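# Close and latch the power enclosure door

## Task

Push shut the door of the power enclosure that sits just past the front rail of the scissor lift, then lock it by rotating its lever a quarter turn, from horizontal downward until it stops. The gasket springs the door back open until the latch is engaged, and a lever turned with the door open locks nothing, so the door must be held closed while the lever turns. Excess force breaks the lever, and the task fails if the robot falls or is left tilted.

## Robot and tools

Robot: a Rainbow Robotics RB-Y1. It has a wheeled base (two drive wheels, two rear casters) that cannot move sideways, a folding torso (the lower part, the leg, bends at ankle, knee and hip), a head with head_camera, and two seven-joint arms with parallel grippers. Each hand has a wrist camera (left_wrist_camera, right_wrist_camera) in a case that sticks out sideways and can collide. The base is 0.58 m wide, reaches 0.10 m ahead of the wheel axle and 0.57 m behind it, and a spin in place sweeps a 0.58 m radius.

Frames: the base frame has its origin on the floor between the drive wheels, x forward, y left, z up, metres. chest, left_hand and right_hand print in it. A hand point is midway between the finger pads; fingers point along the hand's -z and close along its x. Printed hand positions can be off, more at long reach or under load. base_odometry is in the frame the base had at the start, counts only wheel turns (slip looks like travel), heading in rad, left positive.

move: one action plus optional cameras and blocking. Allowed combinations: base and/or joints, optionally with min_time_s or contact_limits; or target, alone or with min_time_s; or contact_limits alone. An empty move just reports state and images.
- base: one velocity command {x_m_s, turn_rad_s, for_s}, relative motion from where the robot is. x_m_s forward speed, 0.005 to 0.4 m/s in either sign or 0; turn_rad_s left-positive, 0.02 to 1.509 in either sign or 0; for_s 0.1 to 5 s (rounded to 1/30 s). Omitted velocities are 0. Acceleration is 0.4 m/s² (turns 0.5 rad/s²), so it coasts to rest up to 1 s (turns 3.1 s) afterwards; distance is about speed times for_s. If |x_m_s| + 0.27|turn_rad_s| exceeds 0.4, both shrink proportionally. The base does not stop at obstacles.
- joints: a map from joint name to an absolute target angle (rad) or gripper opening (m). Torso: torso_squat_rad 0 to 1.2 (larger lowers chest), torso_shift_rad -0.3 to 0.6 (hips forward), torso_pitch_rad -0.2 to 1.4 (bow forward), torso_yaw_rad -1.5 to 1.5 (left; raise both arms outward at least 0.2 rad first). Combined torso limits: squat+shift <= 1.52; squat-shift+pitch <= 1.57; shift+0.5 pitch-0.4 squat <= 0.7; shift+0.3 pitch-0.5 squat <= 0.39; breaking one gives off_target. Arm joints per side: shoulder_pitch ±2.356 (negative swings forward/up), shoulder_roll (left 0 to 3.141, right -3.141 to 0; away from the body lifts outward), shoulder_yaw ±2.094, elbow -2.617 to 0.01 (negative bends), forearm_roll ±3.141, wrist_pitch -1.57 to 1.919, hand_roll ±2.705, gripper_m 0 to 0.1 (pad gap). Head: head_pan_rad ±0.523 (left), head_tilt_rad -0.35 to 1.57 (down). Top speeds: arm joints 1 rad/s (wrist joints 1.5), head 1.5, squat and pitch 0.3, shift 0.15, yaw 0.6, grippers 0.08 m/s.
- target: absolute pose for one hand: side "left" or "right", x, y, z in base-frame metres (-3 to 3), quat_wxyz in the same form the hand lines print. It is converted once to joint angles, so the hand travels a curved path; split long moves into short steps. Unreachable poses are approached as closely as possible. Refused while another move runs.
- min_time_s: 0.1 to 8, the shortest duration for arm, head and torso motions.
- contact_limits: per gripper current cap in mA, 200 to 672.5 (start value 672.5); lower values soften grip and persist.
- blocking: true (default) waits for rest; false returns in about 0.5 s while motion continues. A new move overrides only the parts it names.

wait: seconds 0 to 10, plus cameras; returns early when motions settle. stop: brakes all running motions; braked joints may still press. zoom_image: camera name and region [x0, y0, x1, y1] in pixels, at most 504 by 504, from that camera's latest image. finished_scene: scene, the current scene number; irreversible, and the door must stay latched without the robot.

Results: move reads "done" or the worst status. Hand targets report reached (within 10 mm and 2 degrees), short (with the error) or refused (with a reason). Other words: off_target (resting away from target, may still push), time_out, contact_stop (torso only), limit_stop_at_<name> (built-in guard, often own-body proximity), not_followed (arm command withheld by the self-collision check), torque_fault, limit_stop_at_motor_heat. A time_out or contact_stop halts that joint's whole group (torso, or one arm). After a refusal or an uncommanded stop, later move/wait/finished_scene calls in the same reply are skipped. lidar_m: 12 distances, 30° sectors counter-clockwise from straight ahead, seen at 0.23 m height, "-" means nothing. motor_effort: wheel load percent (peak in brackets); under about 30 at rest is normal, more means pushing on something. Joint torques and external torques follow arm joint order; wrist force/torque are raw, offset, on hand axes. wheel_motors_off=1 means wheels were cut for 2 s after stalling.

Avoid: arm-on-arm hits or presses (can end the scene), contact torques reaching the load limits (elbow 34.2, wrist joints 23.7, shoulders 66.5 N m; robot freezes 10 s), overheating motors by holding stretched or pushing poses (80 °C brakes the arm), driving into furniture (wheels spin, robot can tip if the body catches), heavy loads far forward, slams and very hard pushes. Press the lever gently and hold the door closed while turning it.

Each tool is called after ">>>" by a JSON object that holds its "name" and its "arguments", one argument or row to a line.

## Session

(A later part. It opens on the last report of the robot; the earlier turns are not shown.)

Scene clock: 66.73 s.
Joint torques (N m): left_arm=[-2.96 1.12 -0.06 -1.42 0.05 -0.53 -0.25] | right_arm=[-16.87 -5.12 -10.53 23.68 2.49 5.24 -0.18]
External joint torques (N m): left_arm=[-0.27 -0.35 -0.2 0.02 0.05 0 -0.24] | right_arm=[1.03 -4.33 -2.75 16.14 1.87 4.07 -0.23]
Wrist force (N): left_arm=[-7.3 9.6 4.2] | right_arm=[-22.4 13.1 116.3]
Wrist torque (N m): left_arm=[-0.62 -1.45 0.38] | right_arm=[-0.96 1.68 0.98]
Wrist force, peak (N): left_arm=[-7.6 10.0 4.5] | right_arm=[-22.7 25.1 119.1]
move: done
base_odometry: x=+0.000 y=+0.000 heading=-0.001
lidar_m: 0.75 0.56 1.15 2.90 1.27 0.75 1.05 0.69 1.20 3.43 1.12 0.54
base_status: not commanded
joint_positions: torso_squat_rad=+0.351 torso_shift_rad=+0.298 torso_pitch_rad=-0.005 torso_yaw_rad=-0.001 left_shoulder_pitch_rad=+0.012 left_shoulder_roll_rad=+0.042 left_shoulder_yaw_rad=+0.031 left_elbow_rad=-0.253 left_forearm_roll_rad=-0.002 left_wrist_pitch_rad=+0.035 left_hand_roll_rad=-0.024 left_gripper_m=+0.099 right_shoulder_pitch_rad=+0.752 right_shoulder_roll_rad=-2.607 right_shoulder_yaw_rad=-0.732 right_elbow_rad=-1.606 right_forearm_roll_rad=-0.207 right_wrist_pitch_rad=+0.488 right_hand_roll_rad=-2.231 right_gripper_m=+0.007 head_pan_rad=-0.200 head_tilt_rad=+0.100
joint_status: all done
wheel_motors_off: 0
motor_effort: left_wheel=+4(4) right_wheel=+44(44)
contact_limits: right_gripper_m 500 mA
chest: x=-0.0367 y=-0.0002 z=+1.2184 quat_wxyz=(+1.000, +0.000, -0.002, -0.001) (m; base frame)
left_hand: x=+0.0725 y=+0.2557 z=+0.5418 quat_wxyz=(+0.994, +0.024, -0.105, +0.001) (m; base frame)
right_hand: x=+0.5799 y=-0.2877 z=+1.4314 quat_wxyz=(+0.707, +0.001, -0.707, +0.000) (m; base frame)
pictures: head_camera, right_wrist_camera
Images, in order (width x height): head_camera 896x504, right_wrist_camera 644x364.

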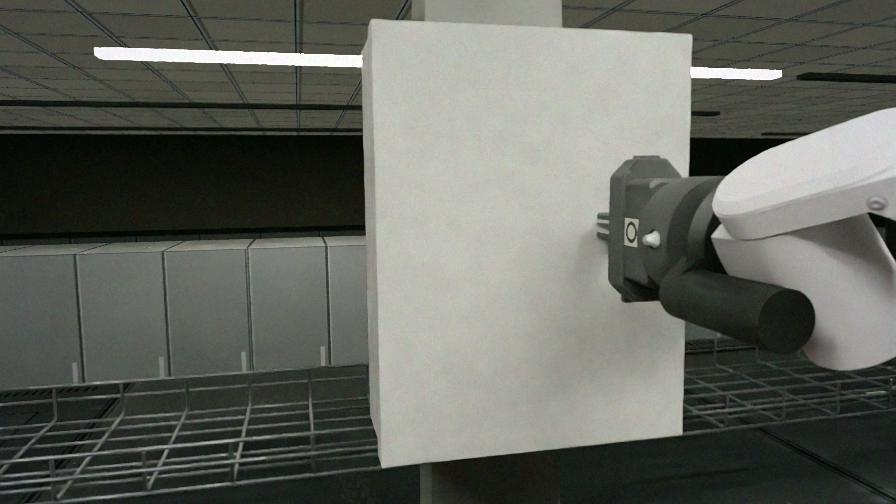

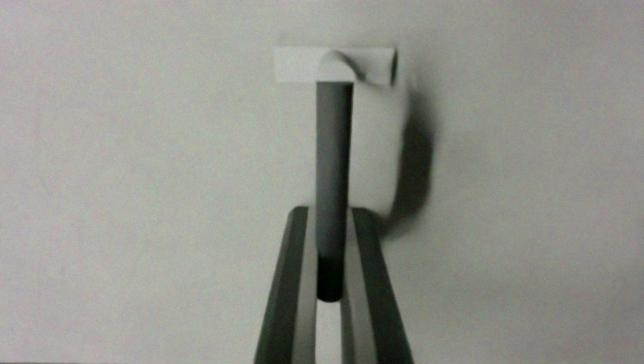

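>>> {"name": "move", "arguments": {
  "target": {"side":"right","x":0.582,"y":-0.294,"z":1.407,"quat_wxyz":[0.6903,-0.153,-0.6903,0.153]},
  "min_time_s": 1.2,
  "cameras": ["right_wrist_camera"]
}}

>>> {"name": "move", "arguments": {
  "target": {"side":"right","x":0.582,"y":-0.309,"z":1.392,"quat_wxyz":[0.6408,-0.2988,-0.6408,0.2988]},
  "min_time_s": 1.2,
  "cameras": ["head_camera","right_wrist_camera"]
}}

Scene clock: 73.37 s.
Joint torques (N m): left_arm=[-3.05 1.19 0.05 -1.45 0.02 -0.57 -0.19] | right_arm=[19.86 -7.05 16.37 2.58 -4.08 -5.49 1.13]
External joint torques (N m): left_arm=[-0.31 -0.23 -0.08 0.01 0.01 -0.03 -0.18] | right_arm=[37.91 -6.34 23.55 -5.25 -4.57 -7 1.08]
Wrist force (N): left_arm=[-7.8 9.9 4.0] | right_arm=[43.4 5.5 94.4]
Wrist torque (N m): left_arm=[-0.65 -1.49 0.39] | right_arm=[-1.26 -0.12 -0.19]
Wrist force, peak (N): left_arm=[-7.9 9.9 4.6] | right_arm=[-22.3 13.2 116.3]
move: short
base_odometry: x=+0.000 y=+0.000 heading=-0.001
lidar_m: 0.75 0.55 1.15 2.91 1.27 0.75 1.05 0.70 1.21 3.43 1.12 0.54
base_status: not commanded
joint_positions: torso_squat_rad=+0.351 torso_shift_rad=+0.297 torso_pitch_rad=-0.006 torso_yaw_rad=-0.001 left_shoulder_pitch_rad=+0.012 left_shoulder_roll_rad=+0.042 left_shoulder_yaw_rad=+0.031 left_elbow_rad=-0.253 left_forearm_roll_rad=-0.002 left_wrist_pitch_rad=+0.035 left_hand_roll_rad=-0.024 left_gripper_m=+0.099 right_shoulder_pitch_rad=+0.736 right_shoulder_roll_rad=-2.648 right_shoulder_yaw_rad=-0.626 right_elbow_rad=-1.629 right_forearm_roll_rad=-0.028 right_wrist_pitch_rad=+0.527 right_hand_roll_rad=-2.037 right_gripper_m=+0.008 head_pan_rad=-0.200 head_tilt_rad=+0.100
joint_status: all done
wheel_motors_off: 0
motor_effort: left_wheel=+4(4) right_wheel=+39(43)
contact_limits: right_gripper_m 500 mA
chest: x=-0.0375 y=+0.0005 z=+1.2185 quat_wxyz=(+1.000, +0.000, -0.003, +0.000) (m; base frame)
left_hand: x=+0.0727 y=+0.2556 z=+0.5418 quat_wxyz=(+0.994, +0.024, -0.106, +0.002) (m; base frame)
right_hand: x=+0.5799 y=-0.2895 z=+1.4171 quat_wxyz=(+0.684, -0.149, -0.698, +0.152) (m; base frame)
right_hand_status: short (checked arc, planned for 1.2 s): 11 mm and 1.2 deg off.
pictures: right_wrist_camera
Images, in order (width x height): right_wrist_camera 644x364.

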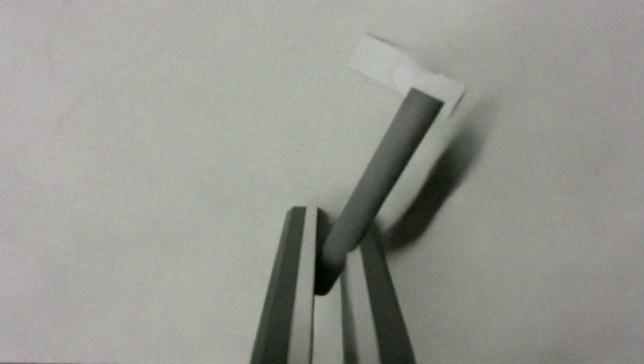

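Scene clock: 74.90 s.
Joint torques (N m): left_arm=[-2.9 0.97 -0.21 -1.59 0.08 -0.61 -0.22] | right_arm=[19.62 8.23 23.88 16.06 -6.76 -1.08 0.99]
External joint torques (N m): left_arm=[-0.13 -0.4 -0.34 -0.12 0.07 -0.07 -0.21] | right_arm=[37.81 9.11 30.31 7.95 -7.03 -2.82 0.97]
Wrist force (N): left_arm=[-7.7 9.8 4.3] | right_arm=[54.6 17.3 115.0]
Wrist torque (N m): left_arm=[-0.63 -1.51 0.40] | right_arm=[-1.20 -0.15 -0.23]
Wrist force, peak (N): left_arm=[-7.2 10.4 4.3] | right_arm=[54.6 17.2 115.8]
move: short
base_odometry: x=+0.000 y=+0.000 heading=+0.000
lidar_m: 0.74 0.56 1.15 2.91 1.27 0.75 1.05 0.70 1.21 3.42 1.12 0.54
base_status: not commanded
joint_positions: torso_squat_rad=+0.351 torso_shift_rad=+0.297 torso_pitch_rad=-0.007 torso_yaw_rad=+0.000 left_shoulder_pitch_rad=+0.012 left_shoulder_roll_rad=+0.042 left_shoulder_yaw_rad=+0.031 left_elbow_rad=-0.253 left_forearm_roll_rad=-0.002 left_wrist_pitch_rad=+0.035 left_hand_roll_rad=-0.024 left_gripper_m=+0.099 right_shoulder_pitch_rad=+0.722 right_shoulder_roll_rad=-2.688 right_shoulder_yaw_rad=-0.501 right_elbow_rad=-1.631 right_forearm_roll_rad=+0.145 right_wrist_pitch_rad=+0.541 right_hand_roll_rad=-1.835 right_gripper_m=+0.008 head_pan_rad=-0.200 head_tilt_rad=+0.100
joint_status: all done
wheel_motors_off: 0
motor_effort: left_wheel=+9(9) right_wheel=+35(42)
contact_limits: right_gripper_m 500 mA
chest: x=-0.0378 y=+0.0012 z=+1.2185 quat_wxyz=(+1.000, -0.001, -0.003, +0.000) (m; base frame)
left_hand: x=+0.0726 y=+0.2556 z=+0.5416 quat_wxyz=(+0.994, +0.023, -0.106, +0.002) (m; base frame)
right_hand: x=+0.5811 y=-0.3011 z=+1.3998 quat_wxyz=(+0.635, -0.294, -0.649, +0.300) (m; base frame)
right_hand_status: short (checked arc, planned for 1.2 s): 11 mm and 1.3 deg off.
pictures: head_camera, right_wrist_camera
Images, in order (width x height): head_camera 896x504, right_wrist_camera 644x364.

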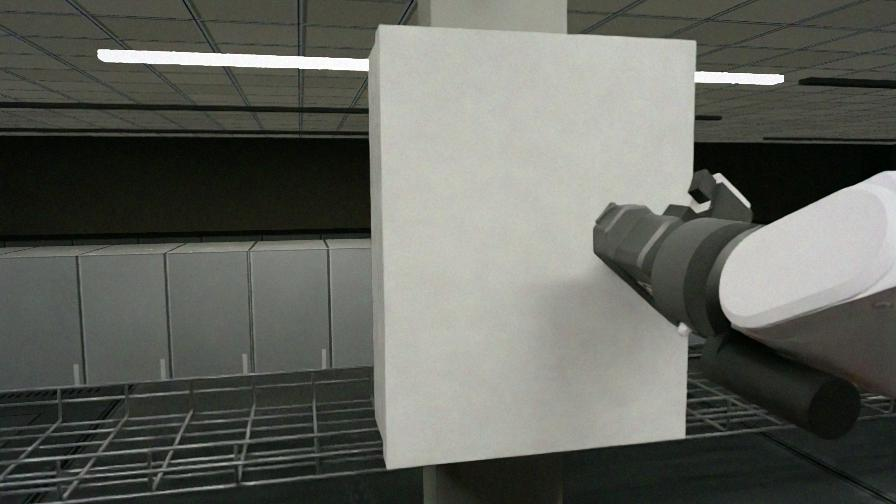

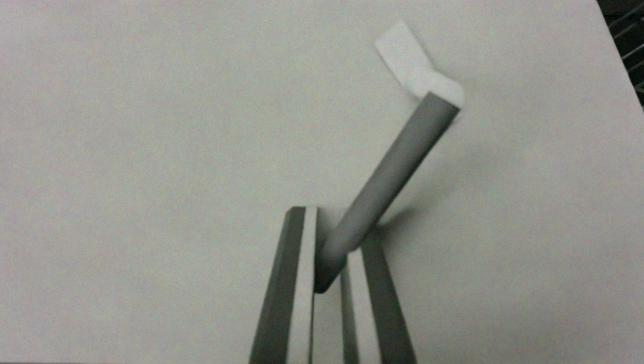

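>>> {"name": "move", "arguments": {
  "target": {"side":"right","x":0.580,"y":-0.327,"z":1.384,"quat_wxyz":[0.561,-0.4305,-0.561,0.4305]},
  "min_time_s": 1.2,
  "cameras": ["head_camera","right_wrist_camera"]
}}

Scene clock: 79.83 s.
Joint torques (N m): left_arm=[-2.8 1.08 -0.05 -1.54 0.05 -0.5 -0.25] | right_arm=[2.73 16.19 19.98 31.62 -8.09 4.58 0.48]
External joint torques (N m): left_arm=[-0.06 -0.29 -0.17 -0.08 0.05 0.03 -0.24] | right_arm=[20.95 17.49 25.47 23.22 -8.13 2.7 0.47]
Wrist force (N): left_arm=[-7.1 9.9 3.7] | right_arm=[59.0 29.2 121.6]
Wrist torque (N m): left_arm=[-0.67 -1.43 0.36] | right_arm=[-1.26 -0.01 0.18]
Wrist force, peak (N): left_arm=[-7.8 10.1 4.5] | right_arm=[67.9 29.9 119.4]
move: done
base_odometry: x=+0.000 y=+0.000 heading=+0.000
lidar_m: 0.75 0.56 1.16 2.90 1.27 0.75 1.05 0.70 1.20 3.42 1.12 0.53
base_status: not commanded
joint_positions: torso_squat_rad=+0.351 torso_shift_rad=+0.297 torso_pitch_rad=-0.006 torso_yaw_rad=+0.000 left_shoulder_pitch_rad=+0.012 left_shoulder_roll_rad=+0.042 left_shoulder_yaw_rad=+0.031 left_elbow_rad=-0.253 left_forearm_roll_rad=-0.002 left_wrist_pitch_rad=+0.035 left_hand_roll_rad=-0.024 left_gripper_m=+0.099 right_shoulder_pitch_rad=+0.698 right_shoulder_roll_rad=-2.730 right_shoulder_yaw_rad=-0.361 right_elbow_rad=-1.627 right_forearm_roll_rad=+0.304 right_wrist_pitch_rad=+0.555 right_hand_roll_rad=-1.630 right_gripper_m=+0.008 head_pan_rad=-0.200 head_tilt_rad=+0.100
joint_status: all done
wheel_motors_off: 0
motor_effort: left_wheel=+15(15) right_wheel=+32(35)
contact_limits: right_gripper_m 500 mA
chest: x=-0.0374 y=+0.0014 z=+1.2185 quat_wxyz=(+1.000, -0.001, -0.003, +0.000) (m; base frame)
left_hand: x=+0.0724 y=+0.2557 z=+0.5414 quat_wxyz=(+0.994, +0.023, -0.106, +0.002) (m; base frame)
right_hand: x=+0.5802 y=-0.3194 z=+1.3858 quat_wxyz=(+0.557, -0.425, -0.566, +0.434) (m; base frame)
right_hand_status: reached (checked arc, planned for 1.2 s): 8 mm and 1.1 deg off.
pictures: head_camera, right_wrist_camera
Images, in order (width x height): head_camera 896x504, right_wrist_camera 644x364.

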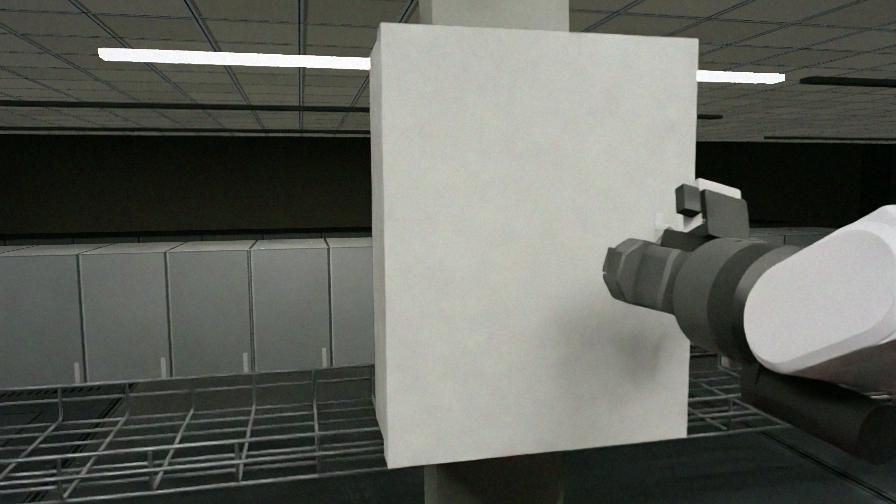

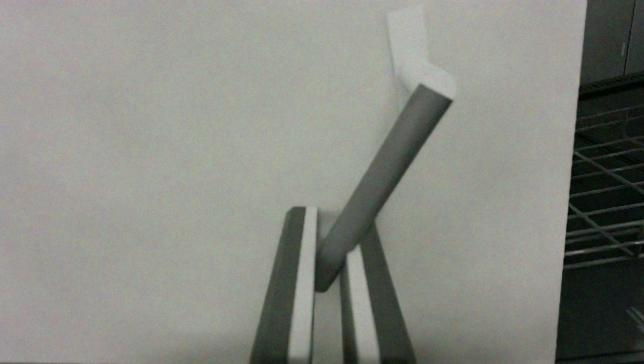

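>>> {"name": "move", "arguments": {
  "target": {"side":"right","x":0.579,"y":-0.342,"z":1.378,"quat_wxyz":[0.5213,-0.4777,-0.5213,0.4777]},
  "min_time_s": 1.2,
  "cameras": ["head_camera","right_wrist_camera"]
}}

Scene clock: 84.23 s.
Joint torques (N m): left_arm=[-2.89 1.08 -0.19 -1.46 -0.01 -0.57 -0.23] | right_arm=[-4.97 12.18 13.88 30.61 -7.04 4.41 0.4]
External joint torques (N m): left_arm=[-0.19 -0.3 -0.32 -0.01 -0.01 -0.03 -0.22] | right_arm=[13.22 13.85 19.03 22.14 -6.99 2.51 0.41]
Wrist force (N): left_arm=[-7.3 9.6 3.8] | right_arm=[51.6 25.3 108.9]
Wrist torque (N m): left_arm=[-0.62 -1.44 0.38] | right_arm=[-1.56 0.06 0.40]
Wrist force, peak (N): left_arm=[-7.5 10.4 4.3] | right_arm=[66.2 26.7 120.2]
move: done
base_odometry: x=+0.000 y=+0.000 heading=+0.000
lidar_m: 0.75 0.56 1.16 2.90 1.27 0.75 1.05 0.70 1.20 3.41 1.12 0.54
base_status: not commanded
joint_positions: torso_squat_rad=+0.351 torso_shift_rad=+0.298 torso_pitch_rad=-0.005 torso_yaw_rad=+0.000 left_shoulder_pitch_rad=+0.012 left_shoulder_roll_rad=+0.042 left_shoulder_yaw_rad=+0.031 left_elbow_rad=-0.253 left_forearm_roll_rad=-0.002 left_wrist_pitch_rad=+0.035 left_hand_roll_rad=-0.024 left_gripper_m=+0.099 right_shoulder_pitch_rad=+0.696 right_shoulder_roll_rad=-2.737 right_shoulder_yaw_rad=-0.300 right_elbow_rad=-1.621 right_forearm_roll_rad=+0.376 right_wrist_pitch_rad=+0.565 right_hand_roll_rad=-1.551 right_gripper_m=+0.006 head_pan_rad=-0.200 head_tilt_rad=+0.100
joint_status: all done
wheel_motors_off: 0
motor_effort: left_wheel=+15(15) right_wheel=+29(31)
contact_limits: right_gripper_m 500 mA
chest: x=-0.0369 y=+0.0012 z=+1.2184 quat_wxyz=(+1.000, -0.001, -0.003, +0.000) (m; base frame)
left_hand: x=+0.0723 y=+0.2557 z=+0.5414 quat_wxyz=(+0.994, +0.023, -0.105, +0.002) (m; base frame)
right_hand: x=+0.5790 y=-0.3362 z=+1.3777 quat_wxyz=(+0.522, -0.473, -0.523, +0.480) (m; base frame)
right_hand_status: reached (checked arc, planned for 1.2 s): 6 mm and 0.7 deg off.
pictures: head_camera, right_wrist_camera
Images, in order (width x height): head_camera 896x504, right_wrist_camera 644x364.

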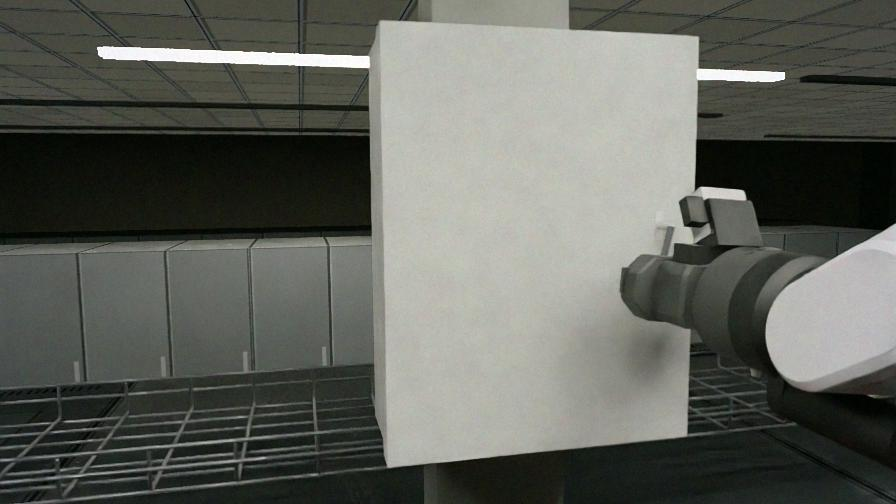

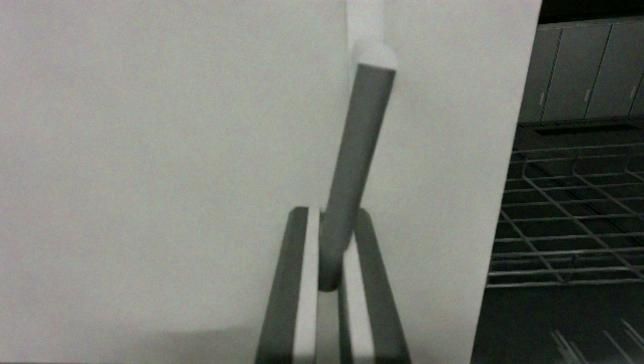

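>>> {"name": "move", "arguments": {
  "target": {"side":"right","x":0.579,"y":-0.357,"z":1.379,"quat_wxyz":[0.4777,-0.5213,-0.4777,0.5213]},
  "min_time_s": 1.2,
  "cameras": ["head_camera","right_wrist_camera"]
}}

Scene clock: 87.20 s.
Joint torques (N m): left_arm=[-2.87 0.86 -0.01 -1.42 -0.07 -0.55 -0.22] | right_arm=[-10.52 14.91 14.09 35.04 -8.2 5.52 0.21]
External joint torques (N m): left_arm=[-0.18 -0.52 -0.14 0.02 -0.08 -0.02 -0.21] | right_arm=[7.65 16.94 18.88 26.44 -8.04 3.6 0.23]
Wrist force (N): left_arm=[-7.4 9.7 3.9] | right_arm=[61.6 25.3 108.2]
Wrist torque (N m): left_arm=[-0.61 -1.47 0.42] | right_arm=[-1.46 0.24 0.62]
Wrist force, peak (N): left_arm=[-7.3 10.4 4.5] | right_arm=[56.4 27.9 114.9]
move: done
base_odometry: x=+0.000 y=+0.000 heading=+0.000
lidar_m: 0.74 0.55 1.15 2.91 1.27 0.75 1.06 0.70 1.20 3.42 1.11 0.54
base_status: not commanded
joint_positions: torso_squat_rad=+0.351 torso_shift_rad=+0.298 torso_pitch_rad=-0.005 torso_yaw_rad=+0.000 left_shoulder_pitch_rad=+0.012 left_shoulder_roll_rad=+0.042 left_shoulder_yaw_rad=+0.031 left_elbow_rad=-0.253 left_forearm_roll_rad=-0.002 left_wrist_pitch_rad=+0.035 left_hand_roll_rad=-0.024 left_gripper_m=+0.099 right_shoulder_pitch_rad=+0.691 right_shoulder_roll_rad=-2.745 right_shoulder_yaw_rad=-0.244 right_elbow_rad=-1.600 right_forearm_roll_rad=+0.453 right_wrist_pitch_rad=+0.566 right_hand_roll_rad=-1.476 right_gripper_m=+0.006 head_pan_rad=-0.200 head_tilt_rad=+0.100
joint_status: all done
wheel_motors_off: 0
motor_effort: left_wheel=+15(15) right_wheel=+29(33)
contact_limits: right_gripper_m 500 mA
chest: x=-0.0366 y=+0.0011 z=+1.2184 quat_wxyz=(+1.000, -0.001, -0.002, +0.000) (m; base frame)
left_hand: x=+0.0723 y=+0.2557 z=+0.5413 quat_wxyz=(+0.994, +0.023, -0.105, +0.002) (m; base frame)
right_hand: x=+0.5787 y=-0.3507 z=+1.3776 quat_wxyz=(+0.479, -0.517, -0.479, +0.524) (m; base frame)
right_hand_status: reached (checked arc, planned for 1.2 s): 6 mm and 0.5 deg off.
pictures: head_camera, right_wrist_camera
Images, in order (width x height): head_camera 896x504, right_wrist_camera 644x364.

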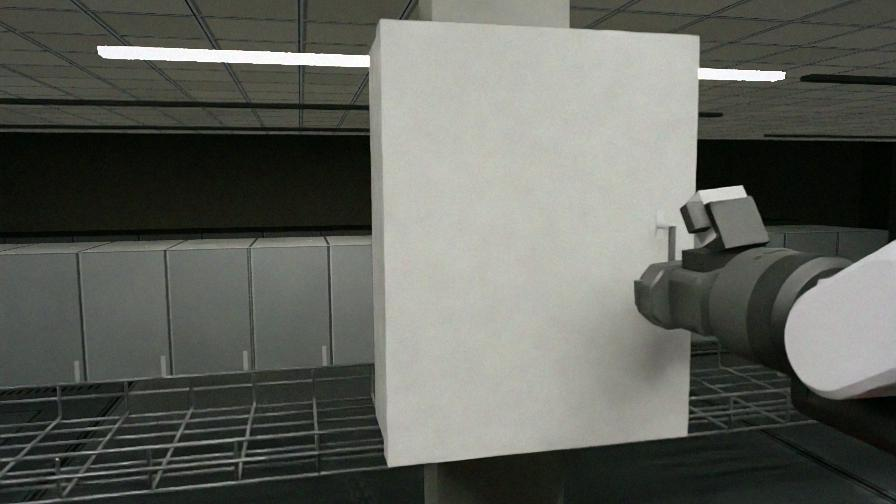

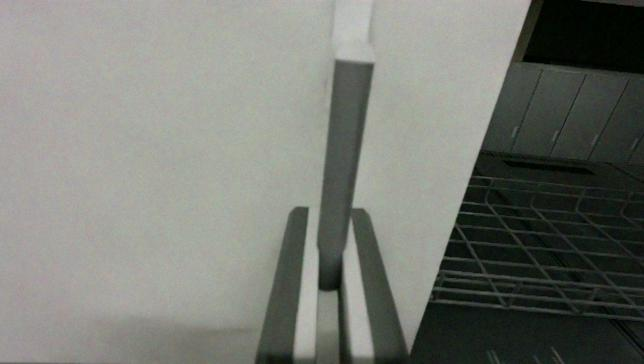

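>>> {"name": "move", "arguments": {
  "target": {"side":"right","x":0.579,"y":-0.362,"z":1.380,"quat_wxyz":[0.4545,-0.5417,-0.4545,0.5417]},
  "min_time_s": 1.0,
  "cameras": ["head_camera","right_wrist_camera"]
}}

Scene clock: 92.47 s.
Joint torques (N m): left_arm=[-2.72 0.94 -0.11 -1.3 0.05 -0.51 -0.27] | right_arm=[-10.13 7.03 6.11 26.63 -5.66 2.88 -0.05]
External joint torques (N m): left_arm=[-0.04 -0.46 -0.24 0.13 0.04 0.02 -0.26] | right_arm=[8.04 9.08 10.75 18 -5.44 0.96 -0.03]
Motor temperatures (°C): left_arm=[39 48 38 45 40 44 52] | right_arm=[36 45 38 51 43 47 41]
Wrist force (N): left_arm=[-6.9 9.9 4.2] | right_arm=[43.5 13.7 99.1]
Wrist torque (N m): left_arm=[-0.66 -1.41 0.38] | right_arm=[-1.39 0.91 0.60]
Wrist force, peak (N): left_arm=[-7.5 10.3 4.3] | right_arm=[72.5 15.8 106.0]
move: short
base_odometry: x=+0.000 y=+0.000 heading=+0.000
lidar_m: 0.75 0.56 1.16 2.91 1.27 0.75 1.05 0.70 1.21 3.42 1.11 0.53
base_status: not commanded
joint_positions: torso_squat_rad=+0.351 torso_shift_rad=+0.298 torso_pitch_rad=-0.005 torso_yaw_rad=+0.000 left_shoulder_pitch_rad=+0.012 left_shoulder_roll_rad=+0.042 left_shoulder_yaw_rad=+0.031 left_elbow_rad=-0.253 left_forearm_roll_rad=-0.002 left_wrist_pitch_rad=+0.035 left_hand_roll_rad=-0.024 left_gripper_m=+0.099 right_shoulder_pitch_rad=+0.686 right_shoulder_roll_rad=-2.755 right_shoulder_yaw_rad=-0.225 right_elbow_rad=-1.600 right_forearm_roll_rad=+0.497 right_wrist_pitch_rad=+0.566 right_hand_roll_rad=-1.440 right_gripper_m=+0.007 head_pan_rad=-0.200 head_tilt_rad=+0.100
joint_status: right_elbow_rad time_out (moved +0.001 of +0.020); the others done
wheel_motors_off: 0
on_its_own: right_elbow_rad is held at -1.595, not at your -1.580, since a time_out
motor_effort: left_wheel=+14(15) right_wheel=+26(29)
contact_limits: right_gripper_m 500 mA
chest: x=-0.0365 y=+0.0009 z=+1.2184 quat_wxyz=(+1.000, -0.001, -0.002, +0.000) (m; base frame)
left_hand: x=+0.0723 y=+0.2557 z=+0.5414 quat_wxyz=(+0.994, +0.023, -0.105, +0.002) (m; base frame)
right_hand: x=+0.5782 y=-0.3487 z=+1.3765 quat_wxyz=(+0.451, -0.533, -0.458, +0.550) (m; base frame)
right_hand_status: short (checked arc, planned for 1.0 s): time_out, 14 mm and 1.4 deg off.
pictures: head_camera, right_wrist_camera
Images, in order (width x height): head_camera 896x504, right_wrist_camera 644x364.

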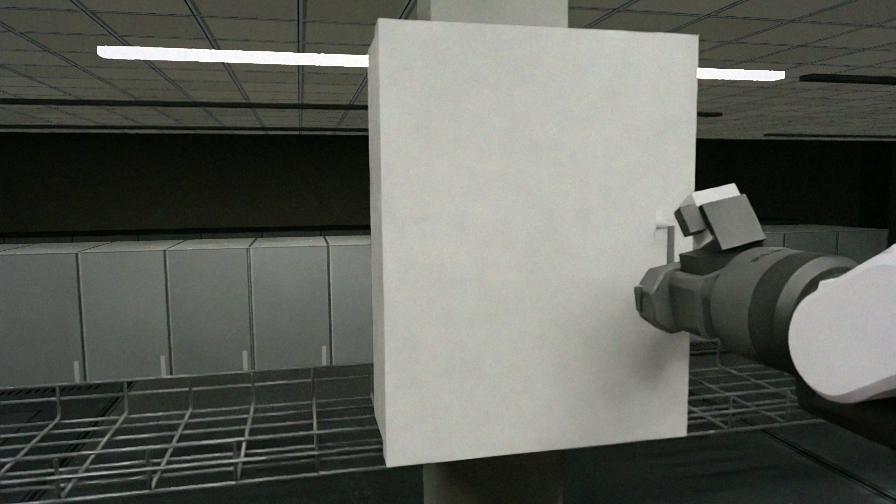

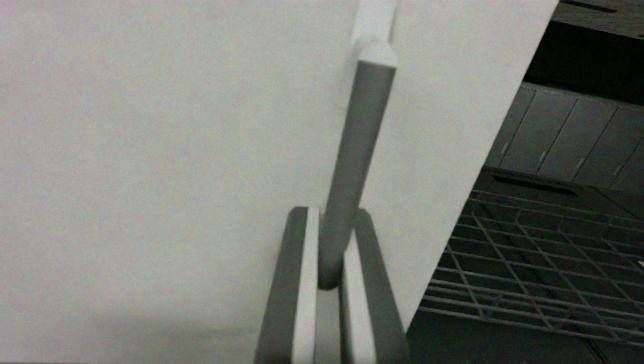

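>>> {"name": "move", "arguments": {
  "target": {"side":"right","x":0.572,"y":-0.348,"z":1.377,"quat_wxyz":[0.4777,-0.5213,-0.4777,0.5213]}
}}

>>> {"name": "move", "arguments": {
  "joints": {"right_gripper_m":0.07}
}}

>>> {"name": "move", "arguments": {
  "target": {"side":"right","x":0.49,"y":-0.348,"z":1.375,"quat_wxyz":[0.4777,-0.5213,-0.4777,0.5213]},
  "cameras": ["head_camera","right_wrist_camera"]
}}

>>> {"name": "zoom_image", "arguments": {
  "camera": "head_camera",
  "region": [600, 180, 740, 320]
}}

Scene clock: 95.60 s.
Joint torques (N m): left_arm=[-2.47 1.09 -0.08 -1.34 0.02 -0.45 -0.14] | right_arm=[-8.14 5.95 4.86 15.81 -4.04 0.6 -0.36]
External joint torques (N m): left_arm=[0.13 -0.33 -0.2 0.06 0.02 0.08 -0.13] | right_arm=[9.74 8.19 9.63 7.31 -3.9 -1.31 -0.35]
Wrist force (N): left_arm=[-7.4 10.1 4.6] | right_arm=[24.2 10.4 53.6]
Wrist torque (N m): left_arm=[-0.69 -1.46 0.38] | right_arm=[-2.06 0.75 0.98]
Wrist force, peak (N): left_arm=[-7.7 10.4 4.4] | right_arm=[45.1 13.7 99.4]
move: done
base_odometry: x=+0.000 y=+0.000 heading=+0.000
lidar_m: 0.74 0.56 1.15 2.91 1.27 0.75 1.06 0.70 1.20 3.41 1.12 0.53
base_status: not commanded
joint_positions: torso_squat_rad=+0.350 torso_shift_rad=+0.299 torso_pitch_rad=-0.003 torso_yaw_rad=+0.000 left_shoulder_pitch_rad=+0.012 left_shoulder_roll_rad=+0.042 left_shoulder_yaw_rad=+0.031 left_elbow_rad=-0.253 left_forearm_roll_rad=-0.002 left_wrist_pitch_rad=+0.035 left_hand_roll_rad=-0.024 left_gripper_m=+0.099 right_shoulder_pitch_rad=+0.663 right_shoulder_roll_rad=-2.746 right_shoulder_yaw_rad=-0.228 right_elbow_rad=-1.645 right_forearm_roll_rad=+0.437 right_wrist_pitch_rad=+0.593 right_hand_roll_rad=-1.455 right_gripper_m=+0.006 head_pan_rad=-0.200 head_tilt_rad=+0.100
joint_status: all done
wheel_motors_off: 0
motor_effort: left_wheel=+9(14) right_wheel=+15(27)
contact_limits: right_gripper_m 500 mA
chest: x=-0.0353 y=+0.0006 z=+1.2183 quat_wxyz=(+1.000, +0.000, -0.001, +0.000) (m; base frame)
left_hand: x=+0.0723 y=+0.2557 z=+0.5411 quat_wxyz=(+0.994, +0.024, -0.104, +0.002) (m; base frame)
right_hand: x=+0.5740 y=-0.3455 z=+1.3764 quat_wxyz=(+0.475, -0.518, -0.479, +0.525) (m; base frame)
right_hand_status: reached (checked arc, planned for 0.2 s): 3 mm and 0.6 deg off.

Scene clock: 96.83 s.
Joint torques (N m): left_arm=[-2.58 1.31 -0.08 -1.45 0 -0.53 -0.19] | right_arm=[-17.02 -9.18 -11.13 9.37 0.61 0.94 -0.3]
External joint torques (N m): left_arm=[0.01 -0.17 -0.21 -0.05 -0.01 0 -0.18] | right_arm=[0.86 -6.81 -6.33 0.88 0.75 -0.98 -0.29]
Wrist force (N): left_arm=[-7.5 9.8 4.2] | right_arm=[-12.5 17.6 42.8]
Wrist torque (N m): left_arm=[-0.66 -1.47 0.38] | right_arm=[-2.31 -1.05 0.61]
Wrist force, peak (N): left_arm=[-7.4 10.2 4.2] | right_arm=[24.1 10.5 51.0]
move: done
base_odometry: x=+0.000 y=+0.000 heading=+0.000
lidar_m: 0.74 0.56 1.16 2.91 1.27 0.75 1.06 0.70 1.20 3.42 1.12 0.53
base_status: not commanded
joint_positions: torso_squat_rad=+0.350 torso_shift_rad=+0.299 torso_pitch_rad=-0.002 torso_yaw_rad=-0.001 left_shoulder_pitch_rad=+0.012 left_shoulder_roll_rad=+0.042 left_shoulder_yaw_rad=+0.031 left_elbow_rad=-0.253 left_forearm_roll_rad=-0.002 left_wrist_pitch_rad=+0.035 left_hand_roll_rad=-0.024 left_gripper_m=+0.099 right_shoulder_pitch_rad=+0.665 right_shoulder_roll_rad=-2.742 right_shoulder_yaw_rad=-0.224 right_elbow_rad=-1.643 right_forearm_roll_rad=+0.435 right_wrist_pitch_rad=+0.593 right_hand_roll_rad=-1.455 right_gripper_m=+0.070 head_pan_rad=-0.200 head_tilt_rad=+0.100
joint_status: all done
wheel_motors_off: 0
motor_effort: left_wheel=+1(9) right_wheel=+19(20)
contact_limits: right_gripper_m 500 mA
chest: x=-0.0351 y=-0.0003 z=+1.2183 quat_wxyz=(+1.000, +0.000, -0.001, +0.000) (m; base frame)
left_hand: x=+0.0724 y=+0.2557 z=+0.5414 quat_wxyz=(+0.994, +0.024, -0.104, +0.002) (m; base frame)
right_hand: x=+0.5737 y=-0.3512 z=+1.3744 quat_wxyz=(+0.479, -0.519, -0.478, +0.523) (m; base frame)

Scene clock: 98.00 s.
Joint torques (N m): left_arm=[-2.66 1.44 -0.26 -1.4 0.04 -0.55 -0.29] | right_arm=[-14.31 -7.03 -6.78 6.67 0.24 1.8 -0.34]
External joint torques (N m): left_arm=[-0.17 -0.03 -0.4 -0.03 0.03 -0.03 -0.28] | right_arm=[-1.26 0.18 -0.74 -0.59 0.07 -0.05 -0.33]
Wrist force (N): left_arm=[-7.8 9.9 4.5] | right_arm=[-2.5 21.2 2.8]
Wrist torque (N m): left_arm=[-0.65 -1.52 0.40] | right_arm=[-2.58 0.24 0.67]
Wrist force, peak (N): left_arm=[-7.8 9.9 4.5] | right_arm=[-13.2 18.1 42.5]
move: done
base_odometry: x=+0.000 y=+0.000 heading=+0.000
lidar_m: 0.74 0.56 1.15 2.91 1.27 0.75 1.05 0.70 1.21 3.40 1.12 0.53
base_status: not commanded
joint_positions: torso_squat_rad=+0.350 torso_shift_rad=+0.300 torso_pitch_rad=+0.000 torso_yaw_rad=+0.000 left_shoulder_pitch_rad=+0.012 left_shoulder_roll_rad=+0.042 left_shoulder_yaw_rad=+0.031 left_elbow_rad=-0.253 left_forearm_roll_rad=-0.002 left_wrist_pitch_rad=+0.035 left_hand_roll_rad=-0.024 left_gripper_m=+0.099 right_shoulder_pitch_rad=+0.308 right_shoulder_roll_rad=-2.568 right_shoulder_yaw_rad=-0.016 right_elbow_rad=-2.047 right_forearm_roll_rad=+0.360 right_wrist_pitch_rad=+0.695 right_hand_roll_rad=-1.211 right_gripper_m=+0.070 head_pan_rad=-0.200 head_tilt_rad=+0.100
joint_status: all done
wheel_motors_off: 0
motor_effort: left_wheel=+0(3) right_wheel=+2(20)
contact_limits: right_gripper_m 500 mA
chest: x=-0.0337 y=-0.0001 z=+1.2181 quat_wxyz=(+1.000, +0.000, +0.000, +0.000) (m; base frame)
left_hand: x=+0.0721 y=+0.2557 z=+0.5410 quat_wxyz=(+0.994, +0.024, -0.103, +0.002) (m; base frame)
right_hand: x=+0.4919 y=-0.3476 z=+1.3737 quat_wxyz=(+0.478, -0.521, -0.477, +0.522) (m; base frame)
right_hand_status: reached (checked arc, planned for 0.7 s): 2 mm and 0.1 deg off.
pictures: head_camera, right_wrist_camera
Images, in order (width x height): head_camera 896x504, right_wrist_camera 644x364.

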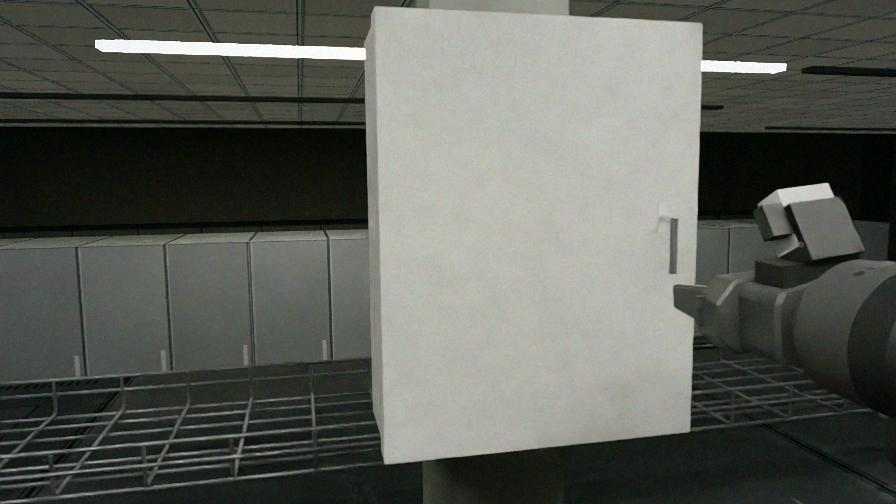

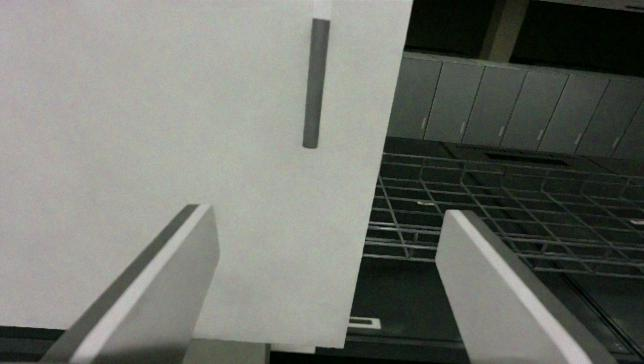

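Scaled by 3.600.

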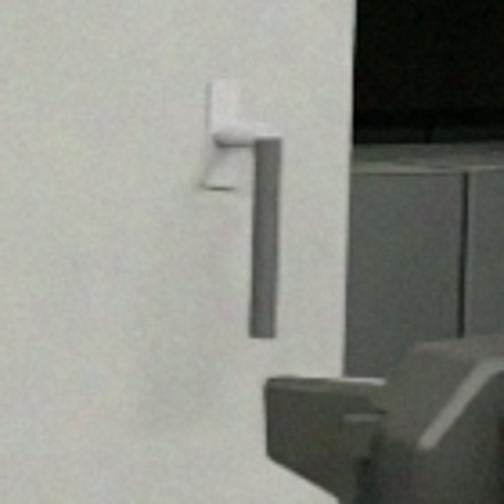

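>>> {"name": "finished_scene", "arguments": {
  "scene": 3
}}

The scene is finished: the task was done.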